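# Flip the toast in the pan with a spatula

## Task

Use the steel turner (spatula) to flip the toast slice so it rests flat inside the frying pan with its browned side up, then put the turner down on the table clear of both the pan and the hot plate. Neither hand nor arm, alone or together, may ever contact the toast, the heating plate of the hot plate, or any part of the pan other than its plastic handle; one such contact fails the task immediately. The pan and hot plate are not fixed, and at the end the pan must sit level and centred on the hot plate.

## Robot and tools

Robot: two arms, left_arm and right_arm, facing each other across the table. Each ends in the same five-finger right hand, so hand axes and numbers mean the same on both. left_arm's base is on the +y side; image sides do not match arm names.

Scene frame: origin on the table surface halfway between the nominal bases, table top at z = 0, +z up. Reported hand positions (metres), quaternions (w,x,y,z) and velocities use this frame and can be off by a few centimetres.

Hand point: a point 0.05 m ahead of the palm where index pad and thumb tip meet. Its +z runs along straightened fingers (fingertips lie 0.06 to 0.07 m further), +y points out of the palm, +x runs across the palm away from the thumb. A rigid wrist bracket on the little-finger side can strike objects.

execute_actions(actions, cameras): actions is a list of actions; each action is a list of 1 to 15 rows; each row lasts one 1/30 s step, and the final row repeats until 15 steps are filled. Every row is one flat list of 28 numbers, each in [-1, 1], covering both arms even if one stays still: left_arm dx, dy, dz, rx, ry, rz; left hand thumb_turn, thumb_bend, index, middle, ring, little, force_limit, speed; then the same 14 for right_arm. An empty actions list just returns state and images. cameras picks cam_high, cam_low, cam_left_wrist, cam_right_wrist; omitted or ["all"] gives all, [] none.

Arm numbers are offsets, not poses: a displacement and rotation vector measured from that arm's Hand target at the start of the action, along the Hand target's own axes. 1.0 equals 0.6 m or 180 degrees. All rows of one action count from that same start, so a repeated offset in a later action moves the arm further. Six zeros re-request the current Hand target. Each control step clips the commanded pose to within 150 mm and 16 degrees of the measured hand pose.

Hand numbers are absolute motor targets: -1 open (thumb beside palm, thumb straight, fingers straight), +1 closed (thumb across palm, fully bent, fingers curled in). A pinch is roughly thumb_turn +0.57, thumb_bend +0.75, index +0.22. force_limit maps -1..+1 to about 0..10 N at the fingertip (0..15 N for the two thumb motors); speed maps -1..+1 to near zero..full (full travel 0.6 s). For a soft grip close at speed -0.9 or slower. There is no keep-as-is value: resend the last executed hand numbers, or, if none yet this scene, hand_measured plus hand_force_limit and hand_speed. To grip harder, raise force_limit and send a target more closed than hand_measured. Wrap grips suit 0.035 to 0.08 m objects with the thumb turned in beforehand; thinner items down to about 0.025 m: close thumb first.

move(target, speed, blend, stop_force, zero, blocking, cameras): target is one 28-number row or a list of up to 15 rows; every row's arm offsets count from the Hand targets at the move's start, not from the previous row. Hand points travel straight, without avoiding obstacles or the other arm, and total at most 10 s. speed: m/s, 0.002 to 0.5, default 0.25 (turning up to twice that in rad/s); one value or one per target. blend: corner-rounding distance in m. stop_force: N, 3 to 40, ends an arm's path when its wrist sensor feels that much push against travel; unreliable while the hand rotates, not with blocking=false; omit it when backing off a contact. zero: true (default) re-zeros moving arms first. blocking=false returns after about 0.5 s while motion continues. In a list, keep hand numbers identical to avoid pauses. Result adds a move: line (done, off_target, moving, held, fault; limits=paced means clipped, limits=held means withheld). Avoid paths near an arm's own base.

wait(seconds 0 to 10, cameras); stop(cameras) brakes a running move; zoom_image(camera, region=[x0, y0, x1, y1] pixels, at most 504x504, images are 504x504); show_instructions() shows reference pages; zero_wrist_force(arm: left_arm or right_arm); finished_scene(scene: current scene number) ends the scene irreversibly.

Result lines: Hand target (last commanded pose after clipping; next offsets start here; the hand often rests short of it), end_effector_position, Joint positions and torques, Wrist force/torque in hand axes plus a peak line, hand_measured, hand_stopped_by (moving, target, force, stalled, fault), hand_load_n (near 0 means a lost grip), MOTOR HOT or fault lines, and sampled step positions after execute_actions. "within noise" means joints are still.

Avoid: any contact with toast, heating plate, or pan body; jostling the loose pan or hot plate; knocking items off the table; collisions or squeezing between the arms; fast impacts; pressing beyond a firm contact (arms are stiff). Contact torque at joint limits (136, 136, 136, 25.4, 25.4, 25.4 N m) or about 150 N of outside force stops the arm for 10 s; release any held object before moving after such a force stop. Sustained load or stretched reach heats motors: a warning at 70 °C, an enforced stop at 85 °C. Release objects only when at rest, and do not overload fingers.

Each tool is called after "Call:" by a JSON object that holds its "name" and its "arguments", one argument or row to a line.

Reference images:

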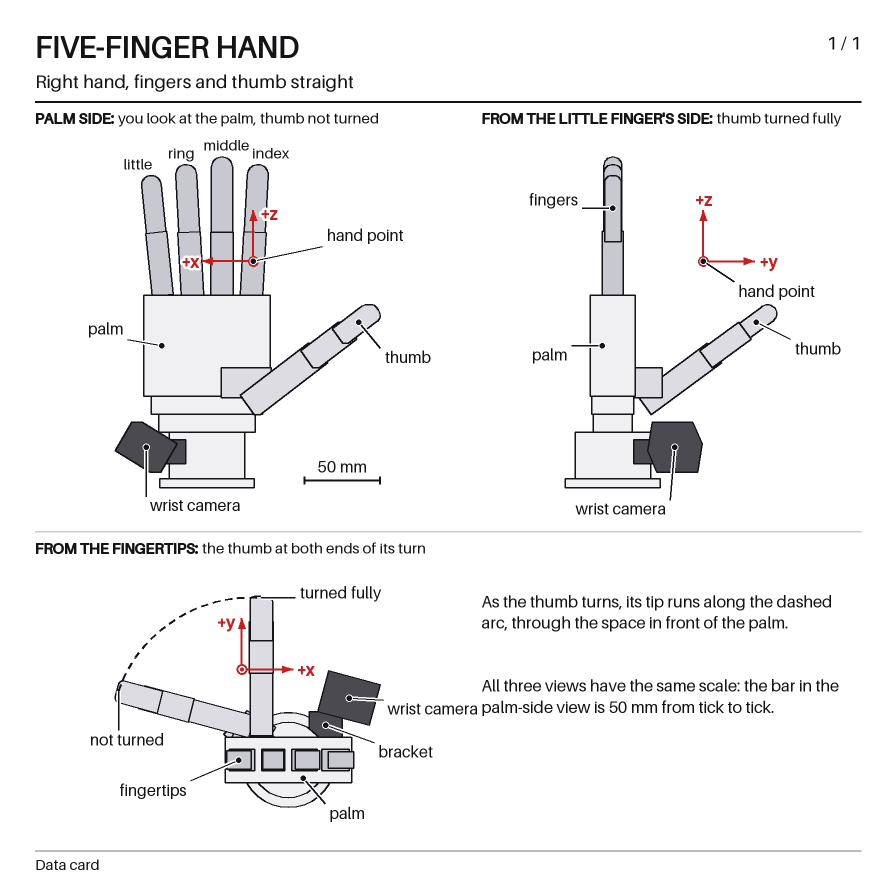

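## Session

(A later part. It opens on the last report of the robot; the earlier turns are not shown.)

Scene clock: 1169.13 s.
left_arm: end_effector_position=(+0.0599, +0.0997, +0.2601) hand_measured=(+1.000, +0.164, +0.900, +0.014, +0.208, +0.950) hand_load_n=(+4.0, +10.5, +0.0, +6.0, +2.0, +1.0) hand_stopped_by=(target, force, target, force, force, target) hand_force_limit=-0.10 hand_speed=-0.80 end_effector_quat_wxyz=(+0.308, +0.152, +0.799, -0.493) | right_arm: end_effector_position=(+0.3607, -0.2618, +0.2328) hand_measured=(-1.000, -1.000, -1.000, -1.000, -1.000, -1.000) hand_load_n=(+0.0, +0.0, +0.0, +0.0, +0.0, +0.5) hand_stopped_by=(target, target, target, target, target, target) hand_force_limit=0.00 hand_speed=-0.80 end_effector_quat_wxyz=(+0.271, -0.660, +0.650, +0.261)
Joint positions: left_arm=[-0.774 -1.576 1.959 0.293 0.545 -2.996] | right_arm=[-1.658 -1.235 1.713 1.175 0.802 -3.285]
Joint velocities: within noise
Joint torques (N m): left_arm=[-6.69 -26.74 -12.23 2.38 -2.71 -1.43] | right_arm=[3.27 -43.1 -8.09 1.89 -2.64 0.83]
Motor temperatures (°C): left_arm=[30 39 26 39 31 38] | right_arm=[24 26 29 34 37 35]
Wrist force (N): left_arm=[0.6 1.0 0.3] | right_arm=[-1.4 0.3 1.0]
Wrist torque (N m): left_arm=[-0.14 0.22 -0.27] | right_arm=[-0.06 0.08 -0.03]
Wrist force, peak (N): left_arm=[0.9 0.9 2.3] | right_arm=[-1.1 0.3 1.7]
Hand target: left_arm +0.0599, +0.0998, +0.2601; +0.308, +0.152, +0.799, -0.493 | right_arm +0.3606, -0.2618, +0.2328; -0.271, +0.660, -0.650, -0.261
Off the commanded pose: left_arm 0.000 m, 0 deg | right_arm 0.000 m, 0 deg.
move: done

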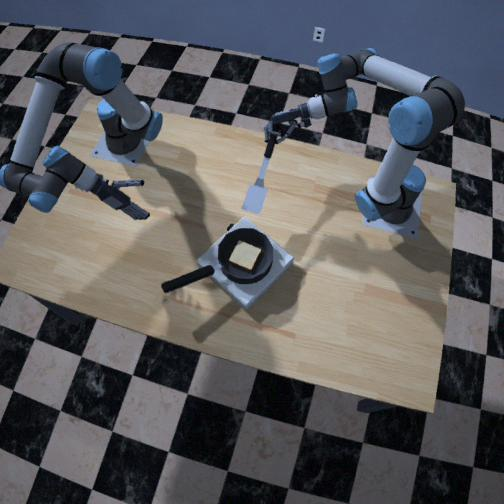

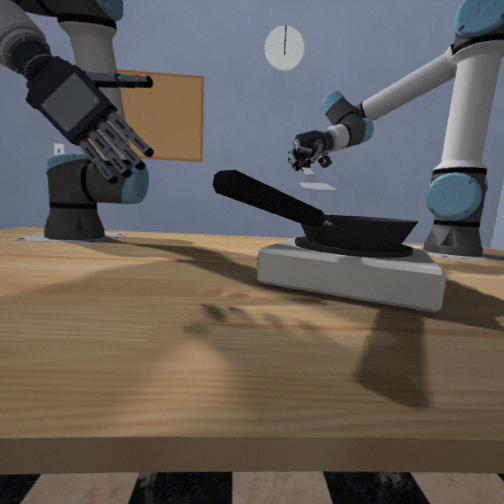

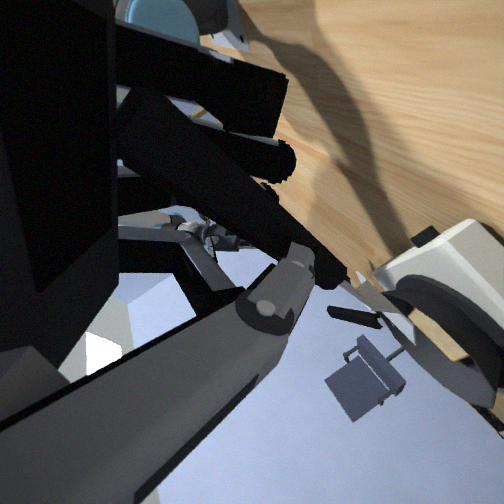

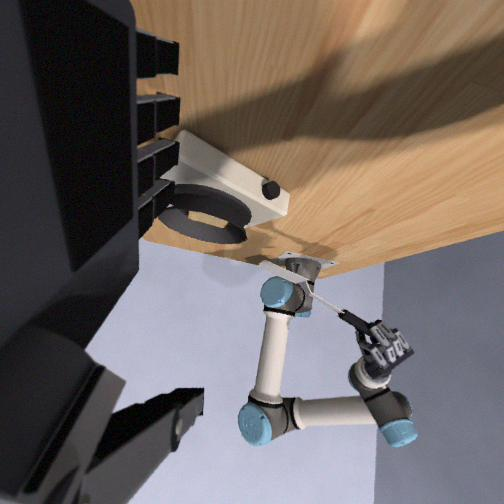

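Call:
{"name": "move", "arguments": {
  "target": [-0.4247,0.0378,-0.0347,-0.0037,0.1405,-0.1958,1,0.97,0.9,0.6,0.95,0.95,-0.1,-0.8,0,0,0,0,0,0,-1,-1,-1,-1,-1,-1,0,-0.8],
  "speed": 0.12
}}

Call:
{"name": "zoom_image", "arguments": {
  "camera": "cam_right_wrist",
  "region": [150, 110, 400, 360]
}}

Call:
{"name": "zoom_image", "arguments": {
  "camera": "cam_low",
  "region": [200, 110, 460, 320]
}}

Call:
{"name": "zoom_image", "arguments": {
  "camera": "cam_high",
  "region": [150, 140, 330, 320]
}}

Scene clock: 1279.83 s.
left_arm: end_effector_position=(+0.2598, +0.1441, +0.4149) hand_measured=(+1.000, +0.164, +0.900, +0.014, +0.208, +0.950) hand_load_n=(+5.0, +10.0, +0.0, +6.5, +2.0, +1.0) hand_stopped_by=(target, force, target, force, force, target) hand_force_limit=-0.10 hand_speed=-0.80 end_effector_quat_wxyz=(+0.033, -0.006, -0.858, +0.513) | right_arm: end_effector_position=(+0.3606, -0.2618, +0.2328) hand_measured=(-1.000, -1.000, -1.000, -1.000, -1.000, -1.000) hand_load_n=(+0.0, +0.0, +0.0, +0.0, +0.0, +0.0) hand_stopped_by=(target, target, target, target, target, target) hand_force_limit=0.00 hand_speed=-0.80 end_effector_quat_wxyz=(+0.271, -0.660, +0.650, +0.261)
Joint positions: left_arm=[0.281 -1.614 1.391 0.743 1.893 -3.019] | right_arm=[-1.658 -1.235 1.713 1.174 0.802 -3.285]
Joint velocities: within noise
Joint torques (N m): left_arm=[9.76 -19.06 -29.09 -0.21 2.19 1.49] | right_arm=[6.81 -42.97 -13.15 0.84 -2.64 -1.77]
Motor temperatures (°C): left_arm=[30 39 26 38 31 38] | right_arm=[24 26 29 34 36 35]
Wrist force (N): left_arm=[-0.1 1.5 1.0] | right_arm=[-1.5 0.4 1.1]
Wrist torque (N m): left_arm=[-0.14 0.03 -0.13] | right_arm=[-0.05 0.10 -0.03]
Wrist force, peak (N): left_arm=[2.0 1.2 0.4] | right_arm=[-1.7 0.4 1.4]
Hand target: left_arm +0.2598, +0.1441, +0.4150; -0.033, +0.006, +0.858, -0.513 | right_arm +0.3606, -0.2618, +0.2328; -0.271, +0.660, -0.650, -0.261
Off the commanded pose: left_arm 0.000 m, 0 deg | right_arm 0.000 m, 0 deg.
move: done

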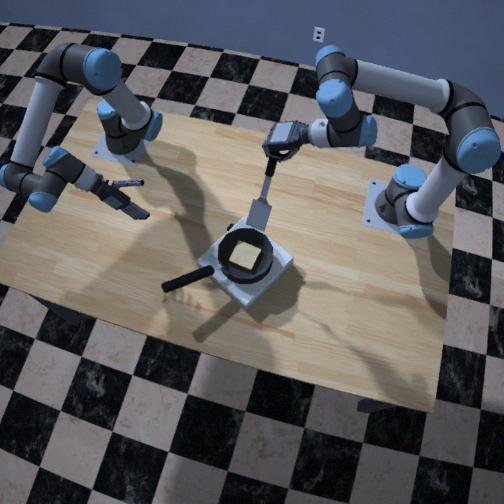

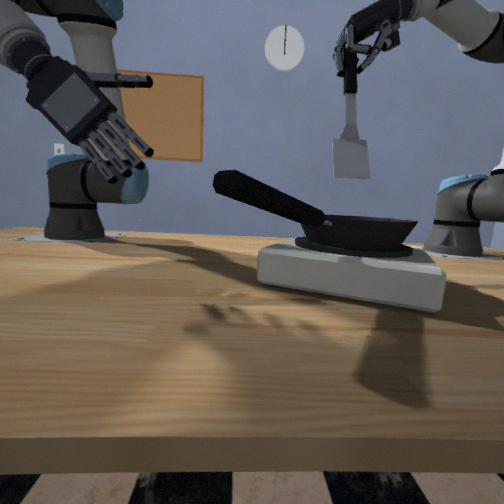

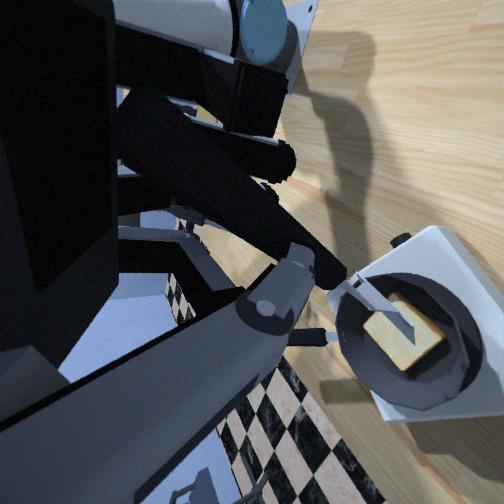

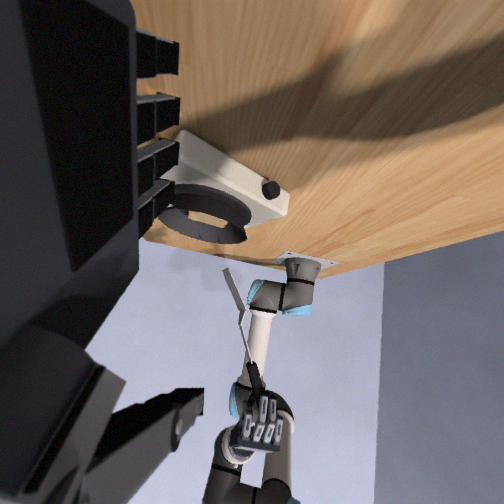

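Scaled by 2.016.

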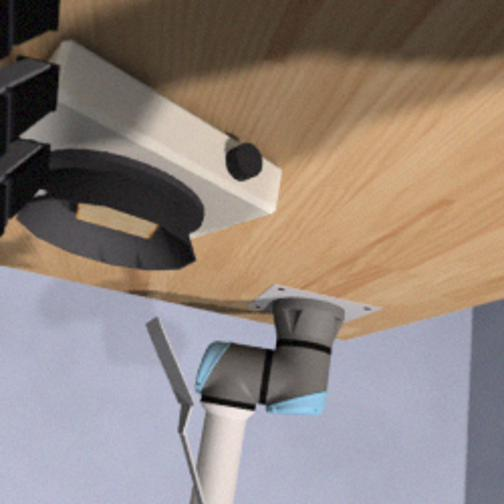

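Scaled by 1.938.

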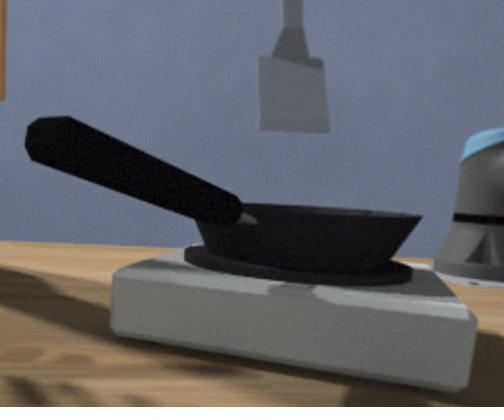

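Scaled by 2.800.

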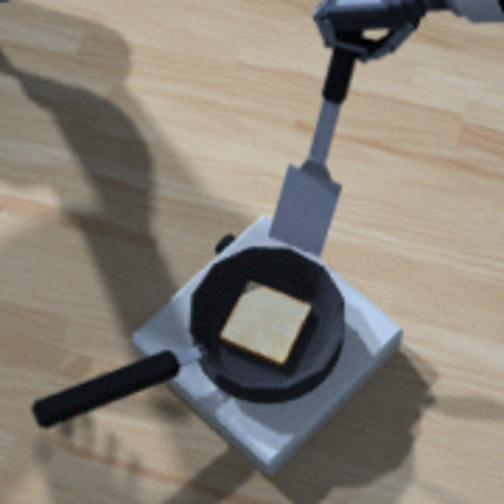

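Call:
{"name": "move", "arguments": {
  "target": [-0.0041,0.0508,0.0462,0,0,0,1,0.97,0.9,0.6,0.95,0.95,-0.1,-0.8,0,0,0,0,0,0,-1,-1,-1,-1,-1,-1,0,-0.8],
  "speed": 0.08
}}

Call:
{"name": "zoom_image", "arguments": {
  "camera": "cam_right_wrist",
  "region": [150, 150, 330, 330]
}}

Call:
{"name": "zoom_image", "arguments": {
  "camera": "cam_left_wrist",
  "region": [300, 200, 504, 404]
}}

Call:
{"name": "zoom_image", "arguments": {
  "camera": "cam_high",
  "region": [190, 180, 310, 300]
}}

Scene clock: 1342.57 s.
left_arm: end_effector_position=(+0.2597, +0.1340, +0.3749) hand_measured=(+1.000, +0.164, +0.900, +0.014, +0.208, +0.950) hand_load_n=(+5.0, +10.5, +0.0, +6.0, +2.0, +1.0) hand_stopped_by=(target, force, target, force, force, target) hand_force_limit=-0.10 hand_speed=-0.80 end_effector_quat_wxyz=(+0.033, -0.006, -0.858, +0.513) | right_arm: end_effector_position=(+0.3606, -0.2618, +0.2328) hand_measured=(-1.000, -1.000, -1.000, -1.000, -1.000, -1.000) hand_load_n=(-0.5, +0.0, +0.0, +0.0, +0.5, +0.0) hand_stopped_by=(target, target, target, target, target, target) hand_force_limit=0.00 hand_speed=-0.80 end_effector_quat_wxyz=(+0.271, -0.660, +0.650, +0.261)
Joint positions: left_arm=[0.272 -1.611 1.491 0.638 1.885 -3.024] | right_arm=[-1.658 -1.235 1.713 1.174 0.802 -3.285]
Joint velocities: within noise
Joint torques (N m): left_arm=[5.55 -28.45 -20.09 -0.4 1.51 0.01] | right_arm=[6.3 -42.67 -17.74 1.23 -2.25 -1.31]
Motor temperatures (°C): left_arm=[30 38 26 38 31 38] | right_arm=[24 26 29 34 36 35]
Wrist force (N): left_arm=[-0.2 1.3 0.9] | right_arm=[-1.3 0.3 1.6]
Wrist torque (N m): left_arm=[-0.13 0.06 -0.13] | right_arm=[-0.11 0.05 -0.02]
Wrist force, peak (N): left_arm=[-0.2 1.6 2.0] | right_arm=[-1.5 0.4 1.6]
Hand target: left_arm +0.2598, +0.1341, +0.3749; -0.033, +0.006, +0.858, -0.513 | right_arm +0.3606, -0.2618, +0.2328; -0.271, +0.660, -0.650, -0.261
Off the commanded pose: left_arm 0.000 m, 0 deg | right_arm 0.000 m, 0 deg.
move: done

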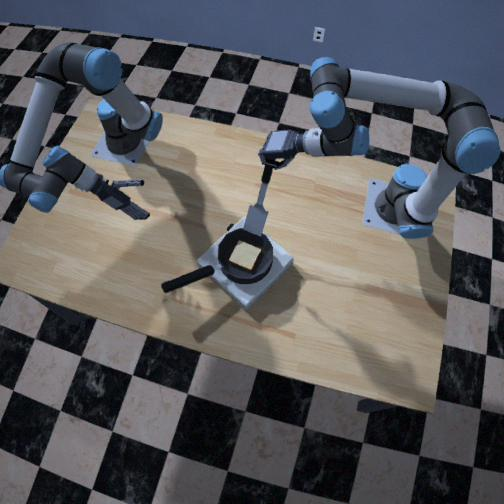

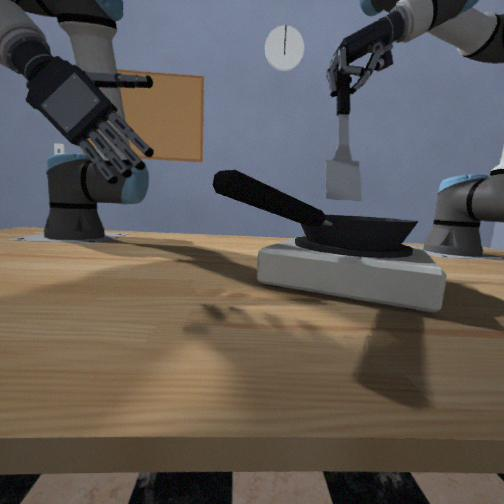

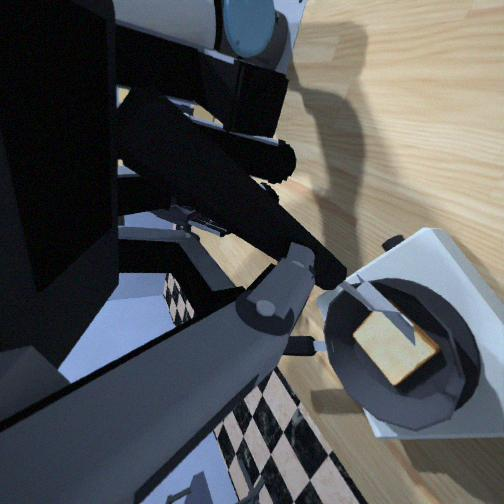

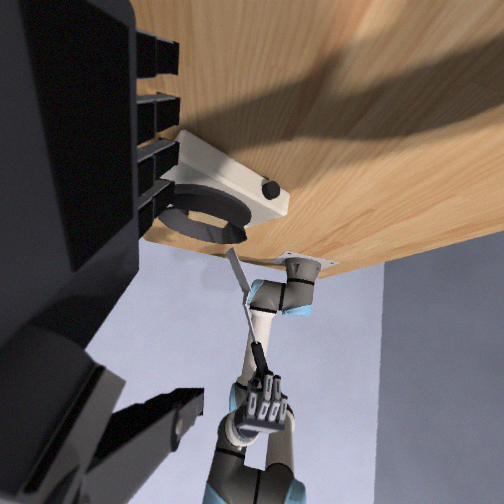

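Scaled by 2.800.

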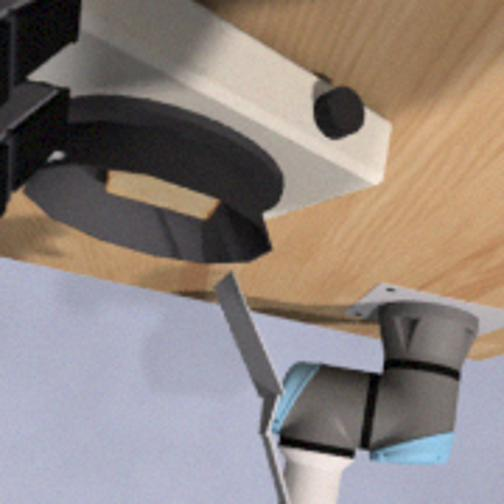

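Scaled by 2.471.

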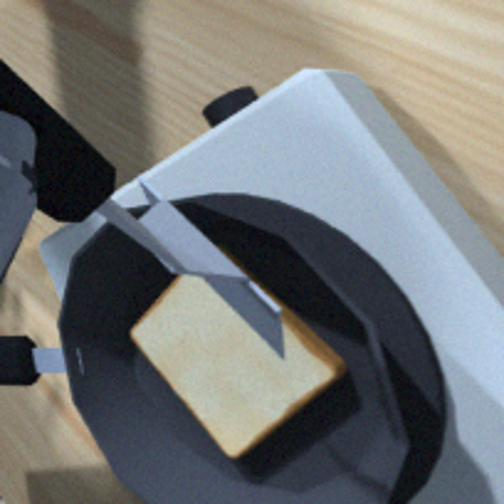

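Scaled by 4.200.

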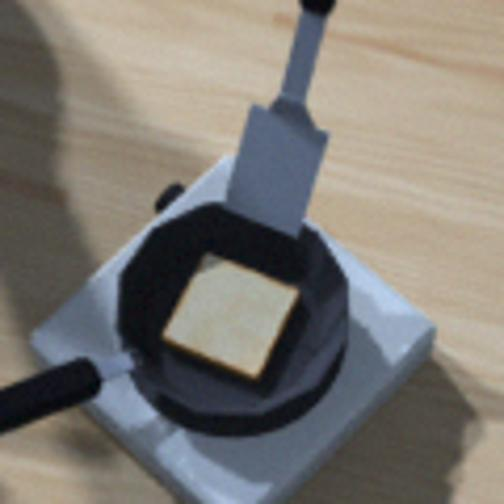

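Call:
{"name": "move", "arguments": {
  "target": [-0.0031,0.0739,0.0206,0,0,0,1,0.97,0.9,0.6,0.95,0.95,-0.1,-0.8,0,0,0,0,0,0,-1,-1,-1,-1,-1,-1,0,-0.8],
  "speed": 0.06
}}

Call:
{"name": "zoom_image", "arguments": {
  "camera": "cam_right_wrist",
  "region": [150, 150, 330, 330]
}}

Call:
{"name": "zoom_image", "arguments": {
  "camera": "cam_left_wrist",
  "region": [300, 200, 504, 404]
}}

Call:
{"name": "zoom_image", "arguments": {
  "camera": "cam_high",
  "region": [190, 180, 310, 300]
}}

Scene clock: 1364.10 s.
left_arm: end_effector_position=(+0.2598, +0.1441, +0.3301) hand_measured=(+1.000, +0.164, +0.900, +0.014, +0.208, +0.950) hand_load_n=(+5.0, +10.5, +0.0, +6.0, +2.0, +1.0) hand_stopped_by=(target, force, target, force, force, target) hand_force_limit=-0.10 hand_speed=-0.80 end_effector_quat_wxyz=(+0.033, -0.006, -0.858, +0.513) | right_arm: end_effector_position=(+0.3606, -0.2618, +0.2328) hand_measured=(-1.000, -1.000, -1.000, -1.000, -1.000, -1.000) hand_load_n=(+0.0, +0.0, +0.0, +0.0, +0.0, -0.5) hand_stopped_by=(target, target, target, target, target, target) hand_force_limit=0.00 hand_speed=-0.80 end_effector_quat_wxyz=(+0.271, -0.660, +0.650, +0.261)
Joint positions: left_arm=[0.281 -1.637 1.631 0.526 1.893 -3.019] | right_arm=[-1.658 -1.235 1.713 1.174 0.802 -3.285]
Joint velocities: within noise
Joint torques (N m): left_arm=[-3.19 -9.03 -20.89 0.39 -0.89 -0.14] | right_arm=[6.31 -42.59 -22.88 1.62 -1.84 -0.73]
Motor temperatures (°C): left_arm=[30 38 26 38 31 38] | right_arm=[24 26 29 34 36 34]
Wrist force (N): left_arm=[-0.7 1.5 0.9] | right_arm=[-1.4 0.2 1.0]
Wrist torque (N m): left_arm=[-0.13 0.13 -0.16] | right_arm=[-0.07 0.08 -0.03]
Wrist force, peak (N): left_arm=[-0.2 2.0 1.1] | right_arm=[-1.7 0.3 1.4]
Hand target: left_arm +0.2598, +0.1441, +0.3300; -0.033, +0.006, +0.858, -0.513 | right_arm +0.3606, -0.2618, +0.2328; -0.271, +0.660, -0.650, -0.261
Off the commanded pose: left_arm 0.000 m, 0 deg | right_arm 0.000 m, 0 deg.
move: done

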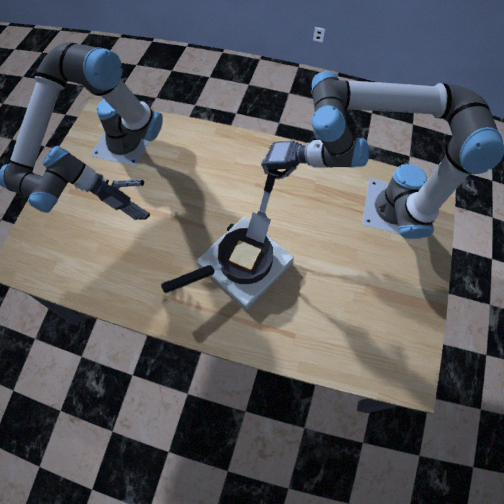

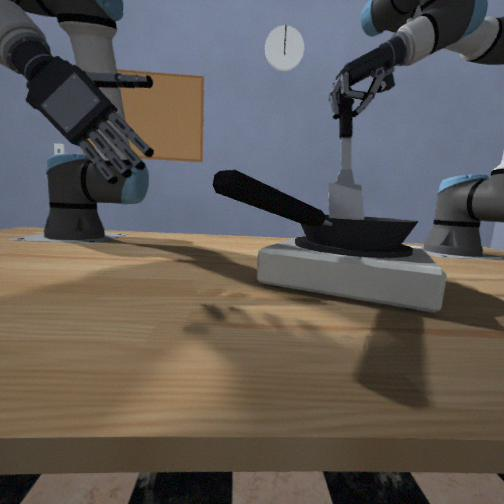

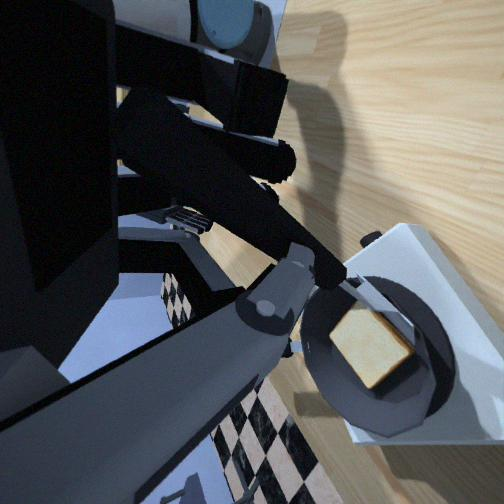

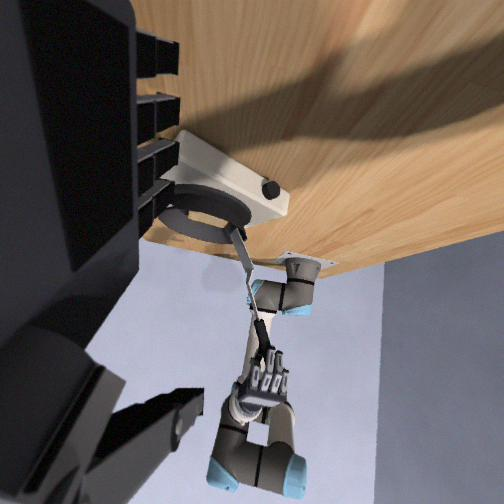

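Scaled by 2.800.

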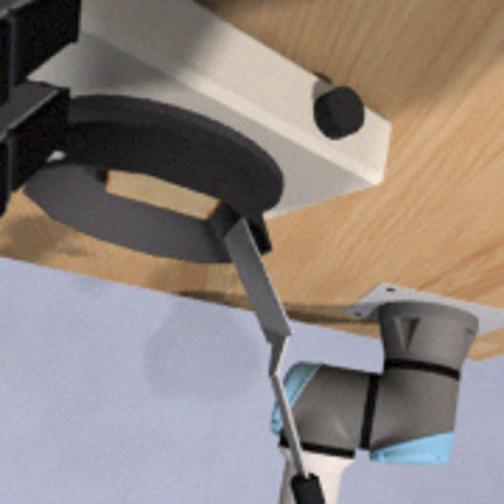

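Scaled by 2.471.

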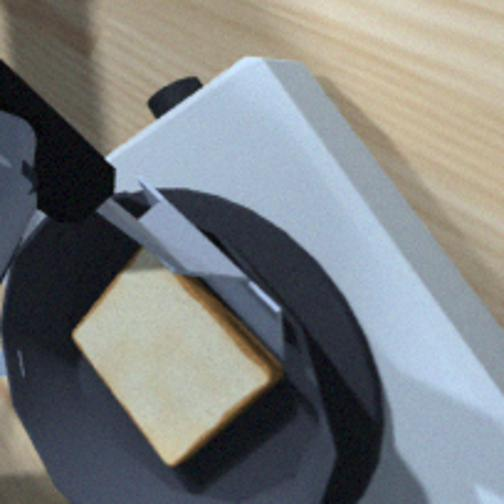

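Scaled by 4.200.

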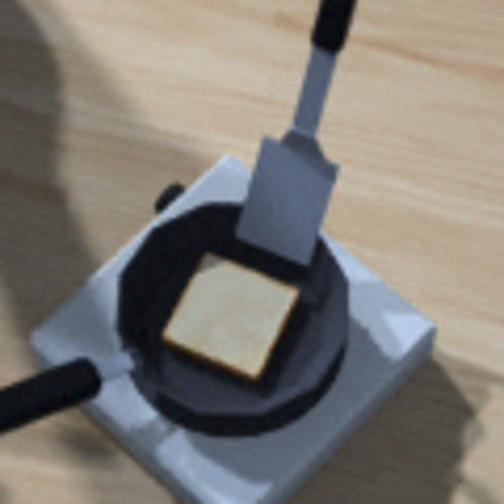

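Call:
{"name": "move", "arguments": {
  "target": [-0.003,0.0385,0.0339,0,0,0,1,0.97,0.9,0.6,0.95,0.95,-0.1,-0.8,0,0,0,0,0,0,-1,-1,-1,-1,-1,-1,0,-0.8],
  "speed": 0.01,
  "stop_force": 3
}}

Call:
{"name": "zoom_image", "arguments": {
  "camera": "cam_right_wrist",
  "region": [150, 150, 330, 330]
}}

Call:
{"name": "zoom_image", "arguments": {
  "camera": "cam_left_wrist",
  "region": [300, 200, 504, 404]
}}

Call:
{"name": "zoom_image", "arguments": {
  "camera": "cam_high",
  "region": [190, 180, 310, 300]
}}

Scene clock: 1386.93 s.
left_arm: end_effector_position=(+0.2598, +0.1378, +0.3030) hand_measured=(+1.000, +0.164, +0.900, +0.014, +0.208, +0.950) hand_load_n=(+8.0, +9.5, +0.0, +6.5, +1.0, +1.5) hand_stopped_by=(target, force, target, force, force, target) hand_force_limit=-0.10 hand_speed=-0.80 end_effector_quat_wxyz=(+0.033, -0.006, -0.858, +0.513) | right_arm: end_effector_position=(+0.3606, -0.2618, +0.2328) hand_measured=(-1.000, -1.000, -1.000, -1.000, -1.000, -1.000) hand_load_n=(+0.0, +0.0, +0.0, +0.0, +0.0, +0.0) hand_stopped_by=(target, target, target, target, target, target) hand_force_limit=0.00 hand_speed=-0.80 end_effector_quat_wxyz=(+0.271, -0.660, +0.650, +0.261)
Joint positions: left_arm=[0.275 -1.623 1.686 0.455 1.888 -3.022] | right_arm=[-1.658 -1.235 1.713 1.174 0.802 -3.285]
Joint velocities: within noise
Joint torques (N m): left_arm=[12.03 -27.59 -28.08 -1.11 2.54 1.01] | right_arm=[5.51 -42.38 -23.71 2.27 -1.15 0.18]
Motor temperatures (°C): left_arm=[29 38 26 38 31 38] | right_arm=[24 26 29 34 36 34]
Wrist force (N): left_arm=[-2.3 -0.6 -0.3] | right_arm=[-1.5 0.5 1.4]
Wrist torque (N m): left_arm=[-0.32 -0.23 0.34] | right_arm=[-0.07 0.07 -0.03]
Wrist force, peak (N): left_arm=[1.6 -6.3 -2.8] | right_arm=[-1.5 0.3 1.5]
Hand target: left_arm +0.2598, +0.1378, +0.3031; -0.033, +0.006, +0.858, -0.513 (not the last commanded pose) | right_arm +0.3606, -0.2618, +0.2328; -0.271, +0.660, -0.650, -0.261
Off the commanded pose: left_arm 0.003 m, 0 deg | right_arm 0.000 m, 0 deg.
move: contact (left_arm)

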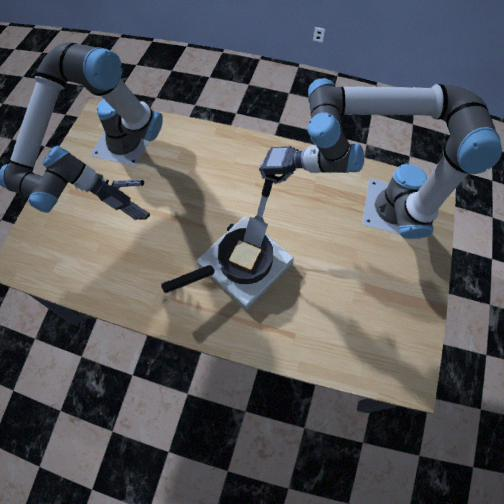

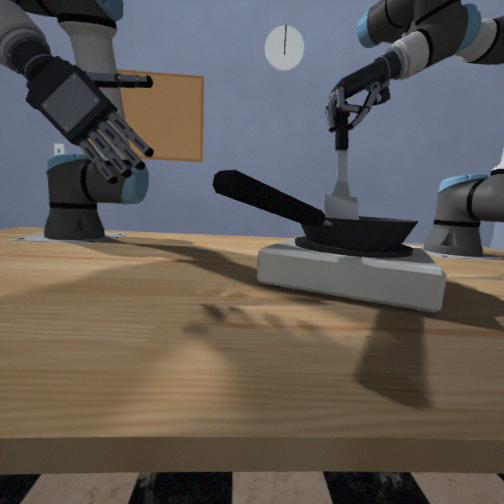

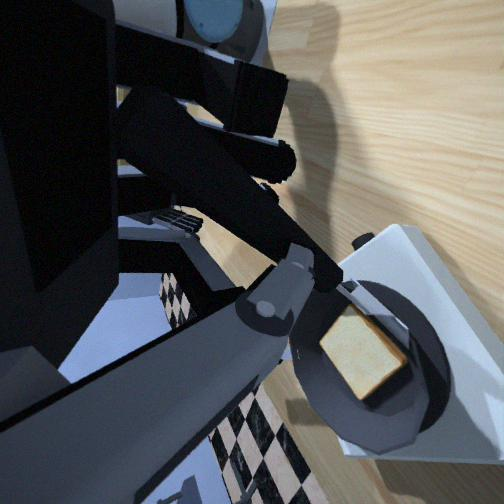

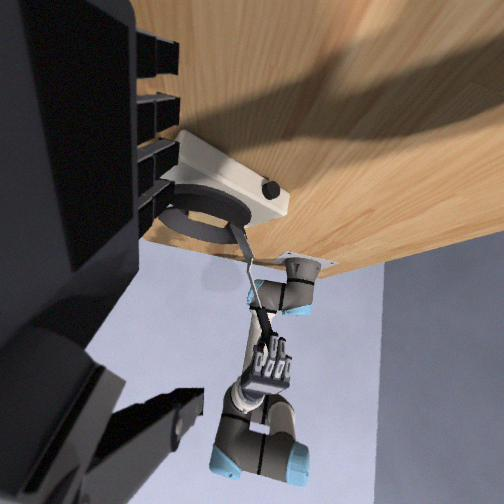

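Scaled by 2.800.

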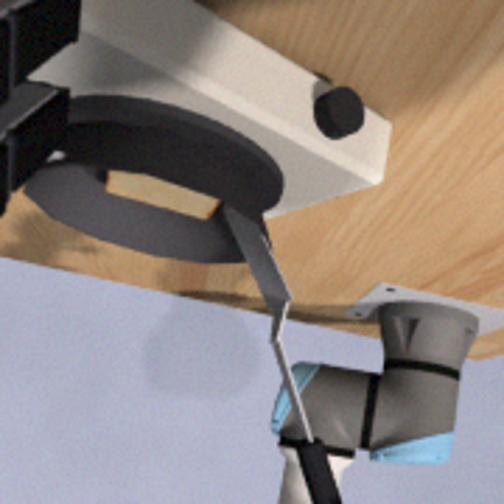

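Scaled by 2.471.

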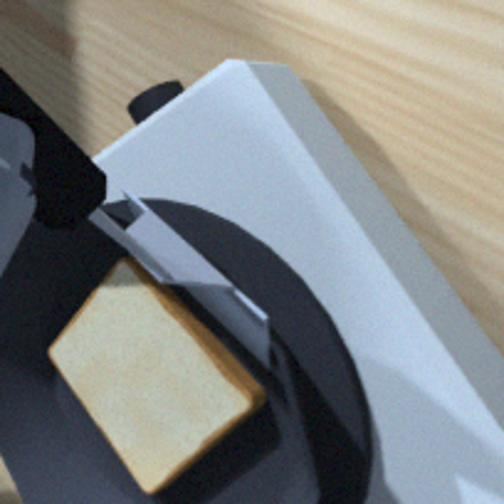

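Scaled by 4.200.

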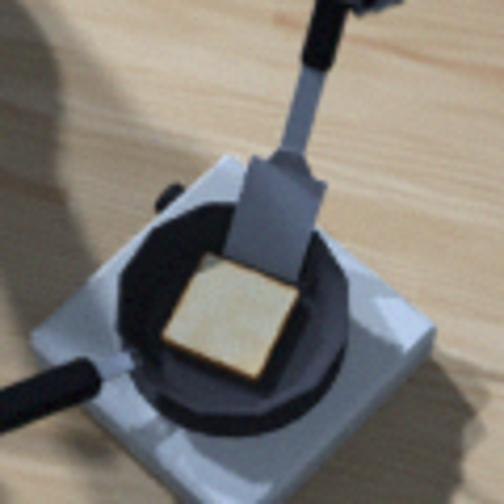

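Call:
{"name": "move", "arguments": {
  "target": [
    [0.0127,0.0148,0.0108,-0.0015,-0.0158,0.0293,1,0.97,0.9,0.6,0.95,0.95,-0.1,-0.8,0,0,0,0,0,0,-1,-1,-1,-1,-1,-1,0,-0.8],
    [0.024,0.0352,0.0242,-0.0029,-0.0316,0.0587,1,0.97,0.9,0.6,0.95,0.95,-0.1,-0.8,0,0,0,0,0,0,-1,-1,-1,-1,-1,-1,0,-0.8]
  ],
  "speed": 0.03,
  "blend": 0.003
}}

Call:
{"name": "zoom_image", "arguments": {
  "camera": "cam_right_wrist",
  "region": [150, 150, 330, 330]
}}

Call:
{"name": "zoom_image", "arguments": {
  "camera": "cam_left_wrist",
  "region": [300, 200, 504, 404]
}}

Call:
{"name": "zoom_image", "arguments": {
  "camera": "cam_high",
  "region": [190, 180, 310, 300]
}}

Scene clock: 1432.50 s.
left_arm: end_effector_position=(+0.2439, +0.1356, +0.2783) hand_measured=(+1.000, +0.164, +0.900, +0.014, +0.208, +0.950) hand_load_n=(+5.0, +11.0, +0.0, +6.5, +1.0, +1.0) hand_stopped_by=(target, force, target, force, force, target) hand_force_limit=-0.10 hand_speed=-0.80 end_effector_quat_wxyz=(+0.057, +0.060, +0.856, -0.510) end_effector_velocity=(-0.001, +0.000, +0.001) end_effector_angular_velocity=(+0.000, +0.006, -0.003) | right_arm: end_effector_position=(+0.3606, -0.2618, +0.2328) hand_measured=(-1.000, -1.000, -1.000, -1.000, -1.000, -1.000) hand_load_n=(+0.0, +0.0, +0.0, +0.0, +0.0, +0.0) hand_stopped_by=(target, target, target, target, target, target) hand_force_limit=0.00 hand_speed=-0.80 end_effector_quat_wxyz=(+0.271, -0.660, +0.650, +0.261)
Joint positions: left_arm=[0.108 -1.694 1.828 0.361 1.643 -2.922] | right_arm=[-1.658 -1.235 1.713 1.174 0.802 -3.285]
Joint velocities: left_arm=[0.003 0 -0.003 0.003 0.007 -0.003] | right_arm=[within noise]
Joint torques (N m): left_arm=[11.54 -11.82 -29.58 0.82 2.09 -1.52] | right_arm=[4.75 -41.65 -24.13 2.98 -0.56 1.01]
Motor temperatures (°C): left_arm=[29 38 26 38 31 38] | right_arm=[24 26 29 34 36 34]
Wrist force (N): left_arm=[0.1 1.0 0.9] | right_arm=[-1.7 0.4 1.5]
Wrist torque (N m): left_arm=[-0.15 0.11 -0.19] | right_arm=[-0.07 0.11 -0.04]
Wrist force, peak (N): left_arm=[3.1 -7.3 -3.1] | right_arm=[-1.5 0.4 1.8]
Hand target: left_arm +0.2440, +0.1356, +0.2783; +0.057, +0.060, +0.856, -0.510 | right_arm +0.3606, -0.2618, +0.2328; -0.271, +0.660, -0.650, -0.261
Off the commanded pose: left_arm 0.000 m, 0 deg | right_arm 0.000 m, 0 deg.
move: done

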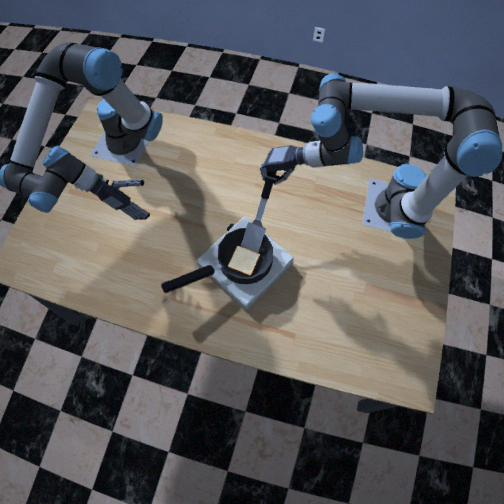

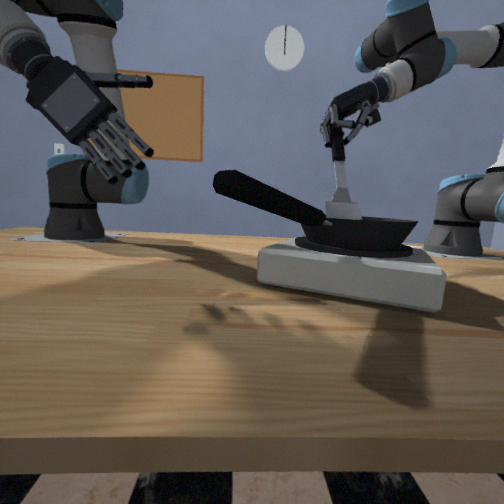

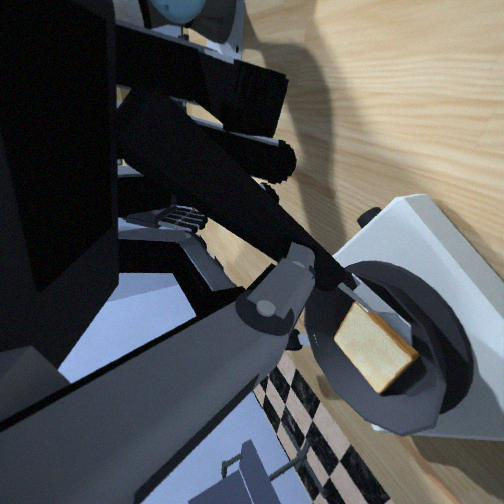

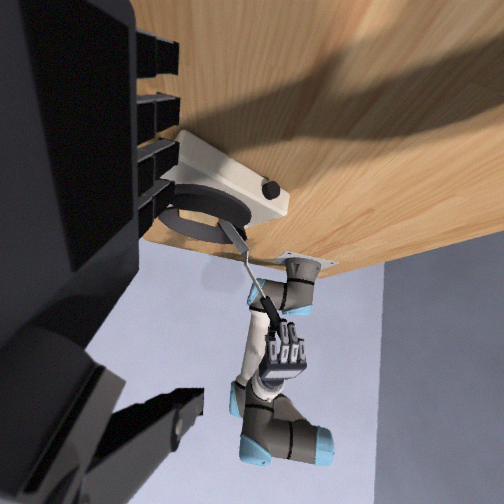

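Scaled by 2.800.

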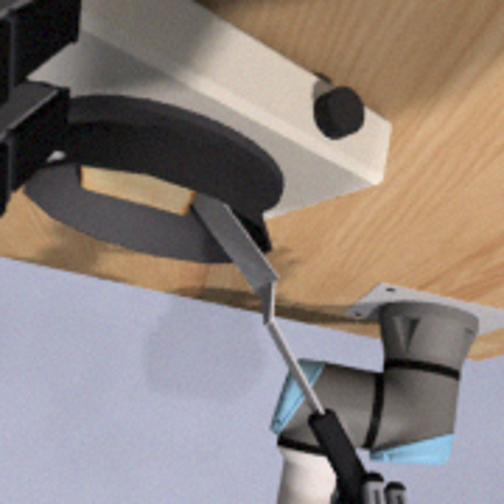

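Scaled by 2.471.

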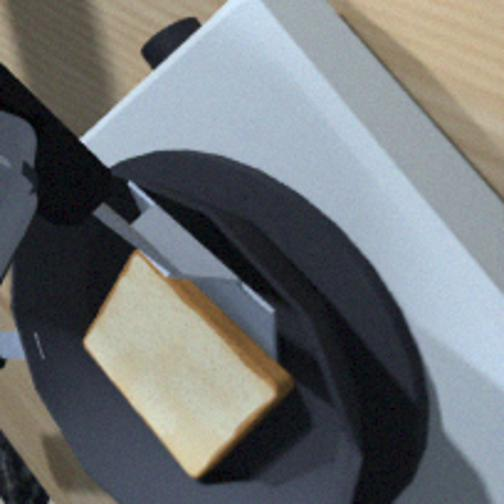

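Scaled by 4.200.

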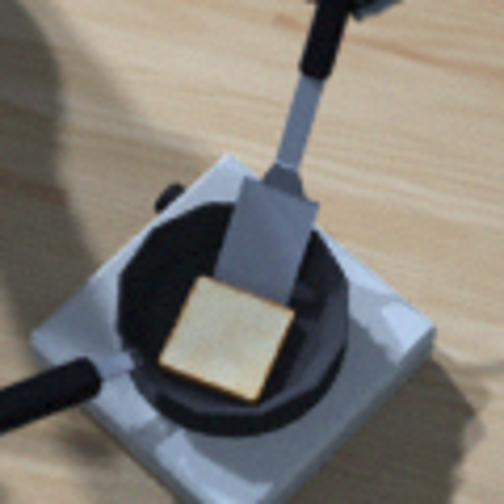

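Call:
{"name": "move", "arguments": {
  "target": [
    [0.0145,0.0237,0.0154,-0.0015,-0.0158,0.0293,1,0.97,0.9,0.6,0.95,0.95,-0.1,-0.8,0,0,0,0,0,0,-1,-1,-1,-1,-1,-1,0,-0.8],
    [0.038,0.0562,0.0361,-0.0035,-0.0368,0.0684,1,0.97,0.9,0.6,0.95,0.95,-0.1,-0.8,0,0,0,0,0,0,-1,-1,-1,-1,-1,-1,0,-0.8]
  ],
  "speed": 0.03,
  "blend": 0.003
}}

Call:
{"name": "zoom_image", "arguments": {
  "camera": "cam_right_wrist",
  "region": [150, 150, 330, 330]
}}

Call:
{"name": "zoom_image", "arguments": {
  "camera": "cam_left_wrist",
  "region": [300, 200, 504, 404]
}}

Call:
{"name": "zoom_image", "arguments": {
  "camera": "cam_high",
  "region": [190, 180, 310, 300]
}}

Scene clock: 1458.33 s.
left_arm: end_effector_position=(+0.2276, +0.1335, +0.2352) hand_measured=(+1.000, +0.164, +0.900, +0.014, +0.208, +0.950) hand_load_n=(+5.0, +11.0, +0.0, +6.5, +0.5, +1.0) hand_stopped_by=(target, force, target, force, force, target) hand_force_limit=-0.10 hand_speed=-0.80 end_effector_quat_wxyz=(+0.161, +0.121, +0.843, -0.499) end_effector_velocity=(-0.001, -0.001, +0.001) end_effector_angular_velocity=(-0.001, +0.005, -0.003) | right_arm: end_effector_position=(+0.3606, -0.2618, +0.2328) hand_measured=(-1.000, -1.000, -1.000, -1.000, -1.000, -1.000) hand_load_n=(+0.0, +0.0, +0.0, +0.0, +0.0, +0.0) hand_stopped_by=(target, target, target, target, target, target) hand_force_limit=0.00 hand_speed=-0.80 end_effector_quat_wxyz=(+0.271, -0.660, +0.650, +0.261)
Joint positions: left_arm=[-0.091 -1.73 2.013 0.197 1.352 -2.799] | right_arm=[-1.658 -1.235 1.713 1.174 0.802 -3.285]
Joint velocities: left_arm=[0.002 0 -0.004 0.003 0.006 -0.002] | right_arm=[within noise]
Joint torques (N m): left_arm=[10.24 -22.04 -28.52 1.02 1.64 -1.89] | right_arm=[2.94 -40.4 -23.42 4.58 0.35 2.11]
Motor temperatures (°C): left_arm=[29 38 25 38 31 38] | right_arm=[24 26 29 34 36 34]
Wrist force (N): left_arm=[0.6 1.0 0.7] | right_arm=[-1.7 0.4 1.3]
Wrist torque (N m): left_arm=[-0.20 0.19 -0.27] | right_arm=[-0.07 0.11 -0.05]
Wrist force, peak (N): left_arm=[0.3 2.0 1.0] | right_arm=[-1.7 0.4 1.4]
Hand target: left_arm +0.2277, +0.1335, +0.2353; +0.161, +0.121, +0.843, -0.499 | right_arm +0.3606, -0.2618, +0.2328; -0.271, +0.660, -0.650, -0.261
Off the commanded pose: left_arm 0.000 m, 0 deg | right_arm 0.000 m, 0 deg.
move: done

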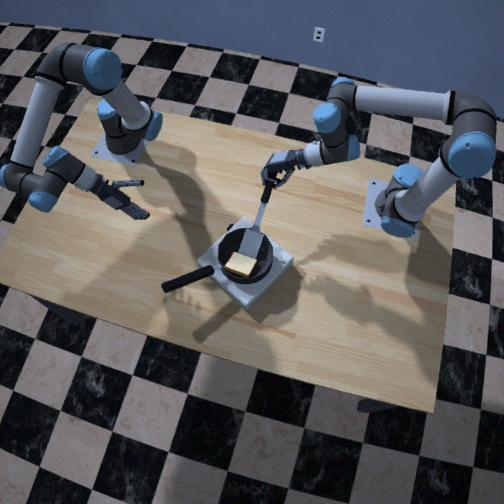

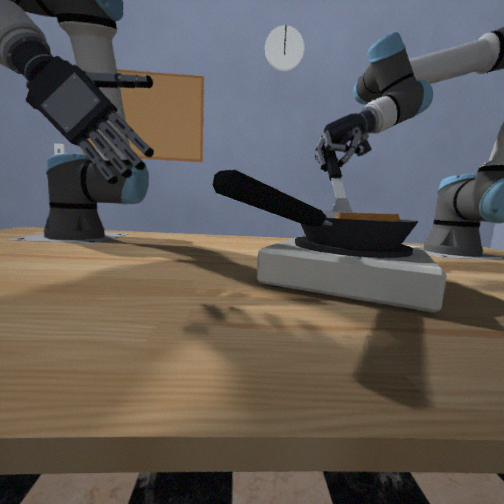

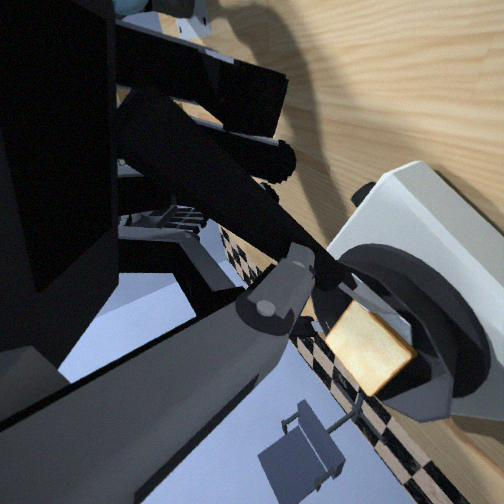

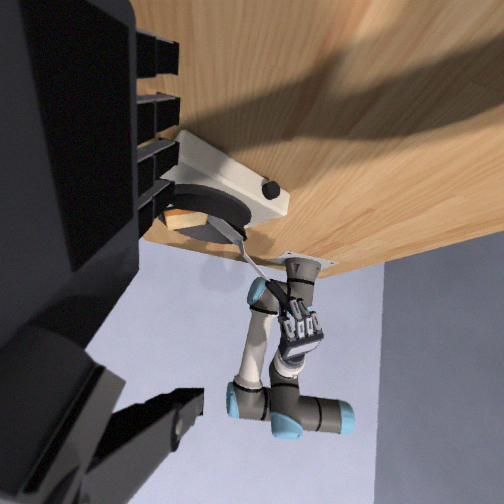

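Scaled by 2.800.

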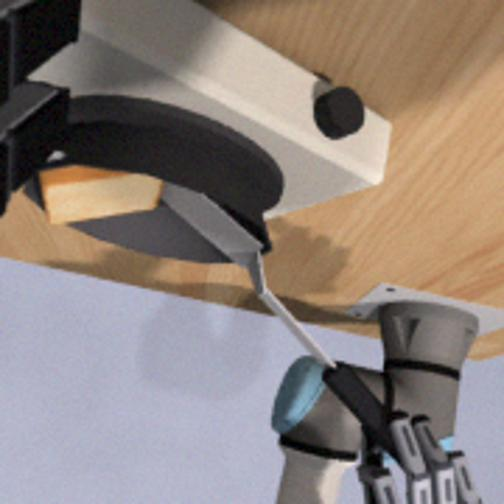

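Scaled by 2.471.

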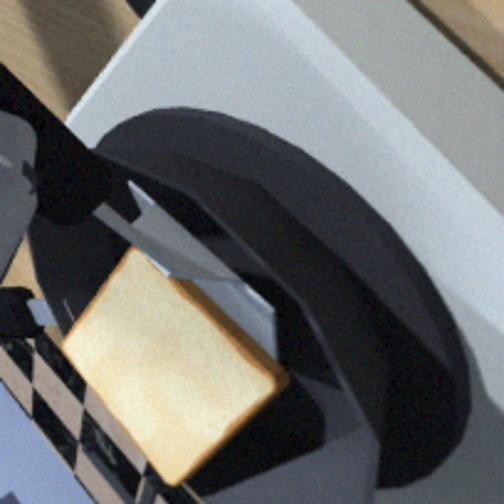

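Scaled by 4.200.

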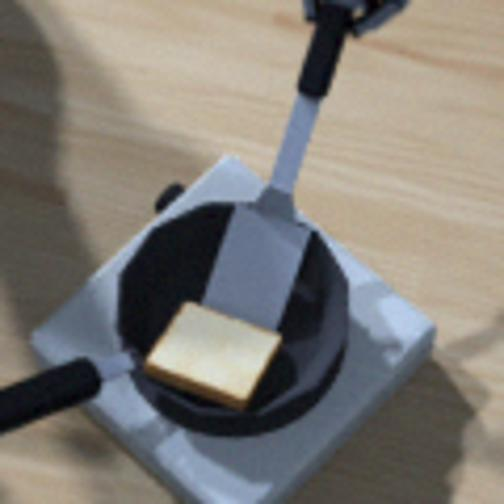

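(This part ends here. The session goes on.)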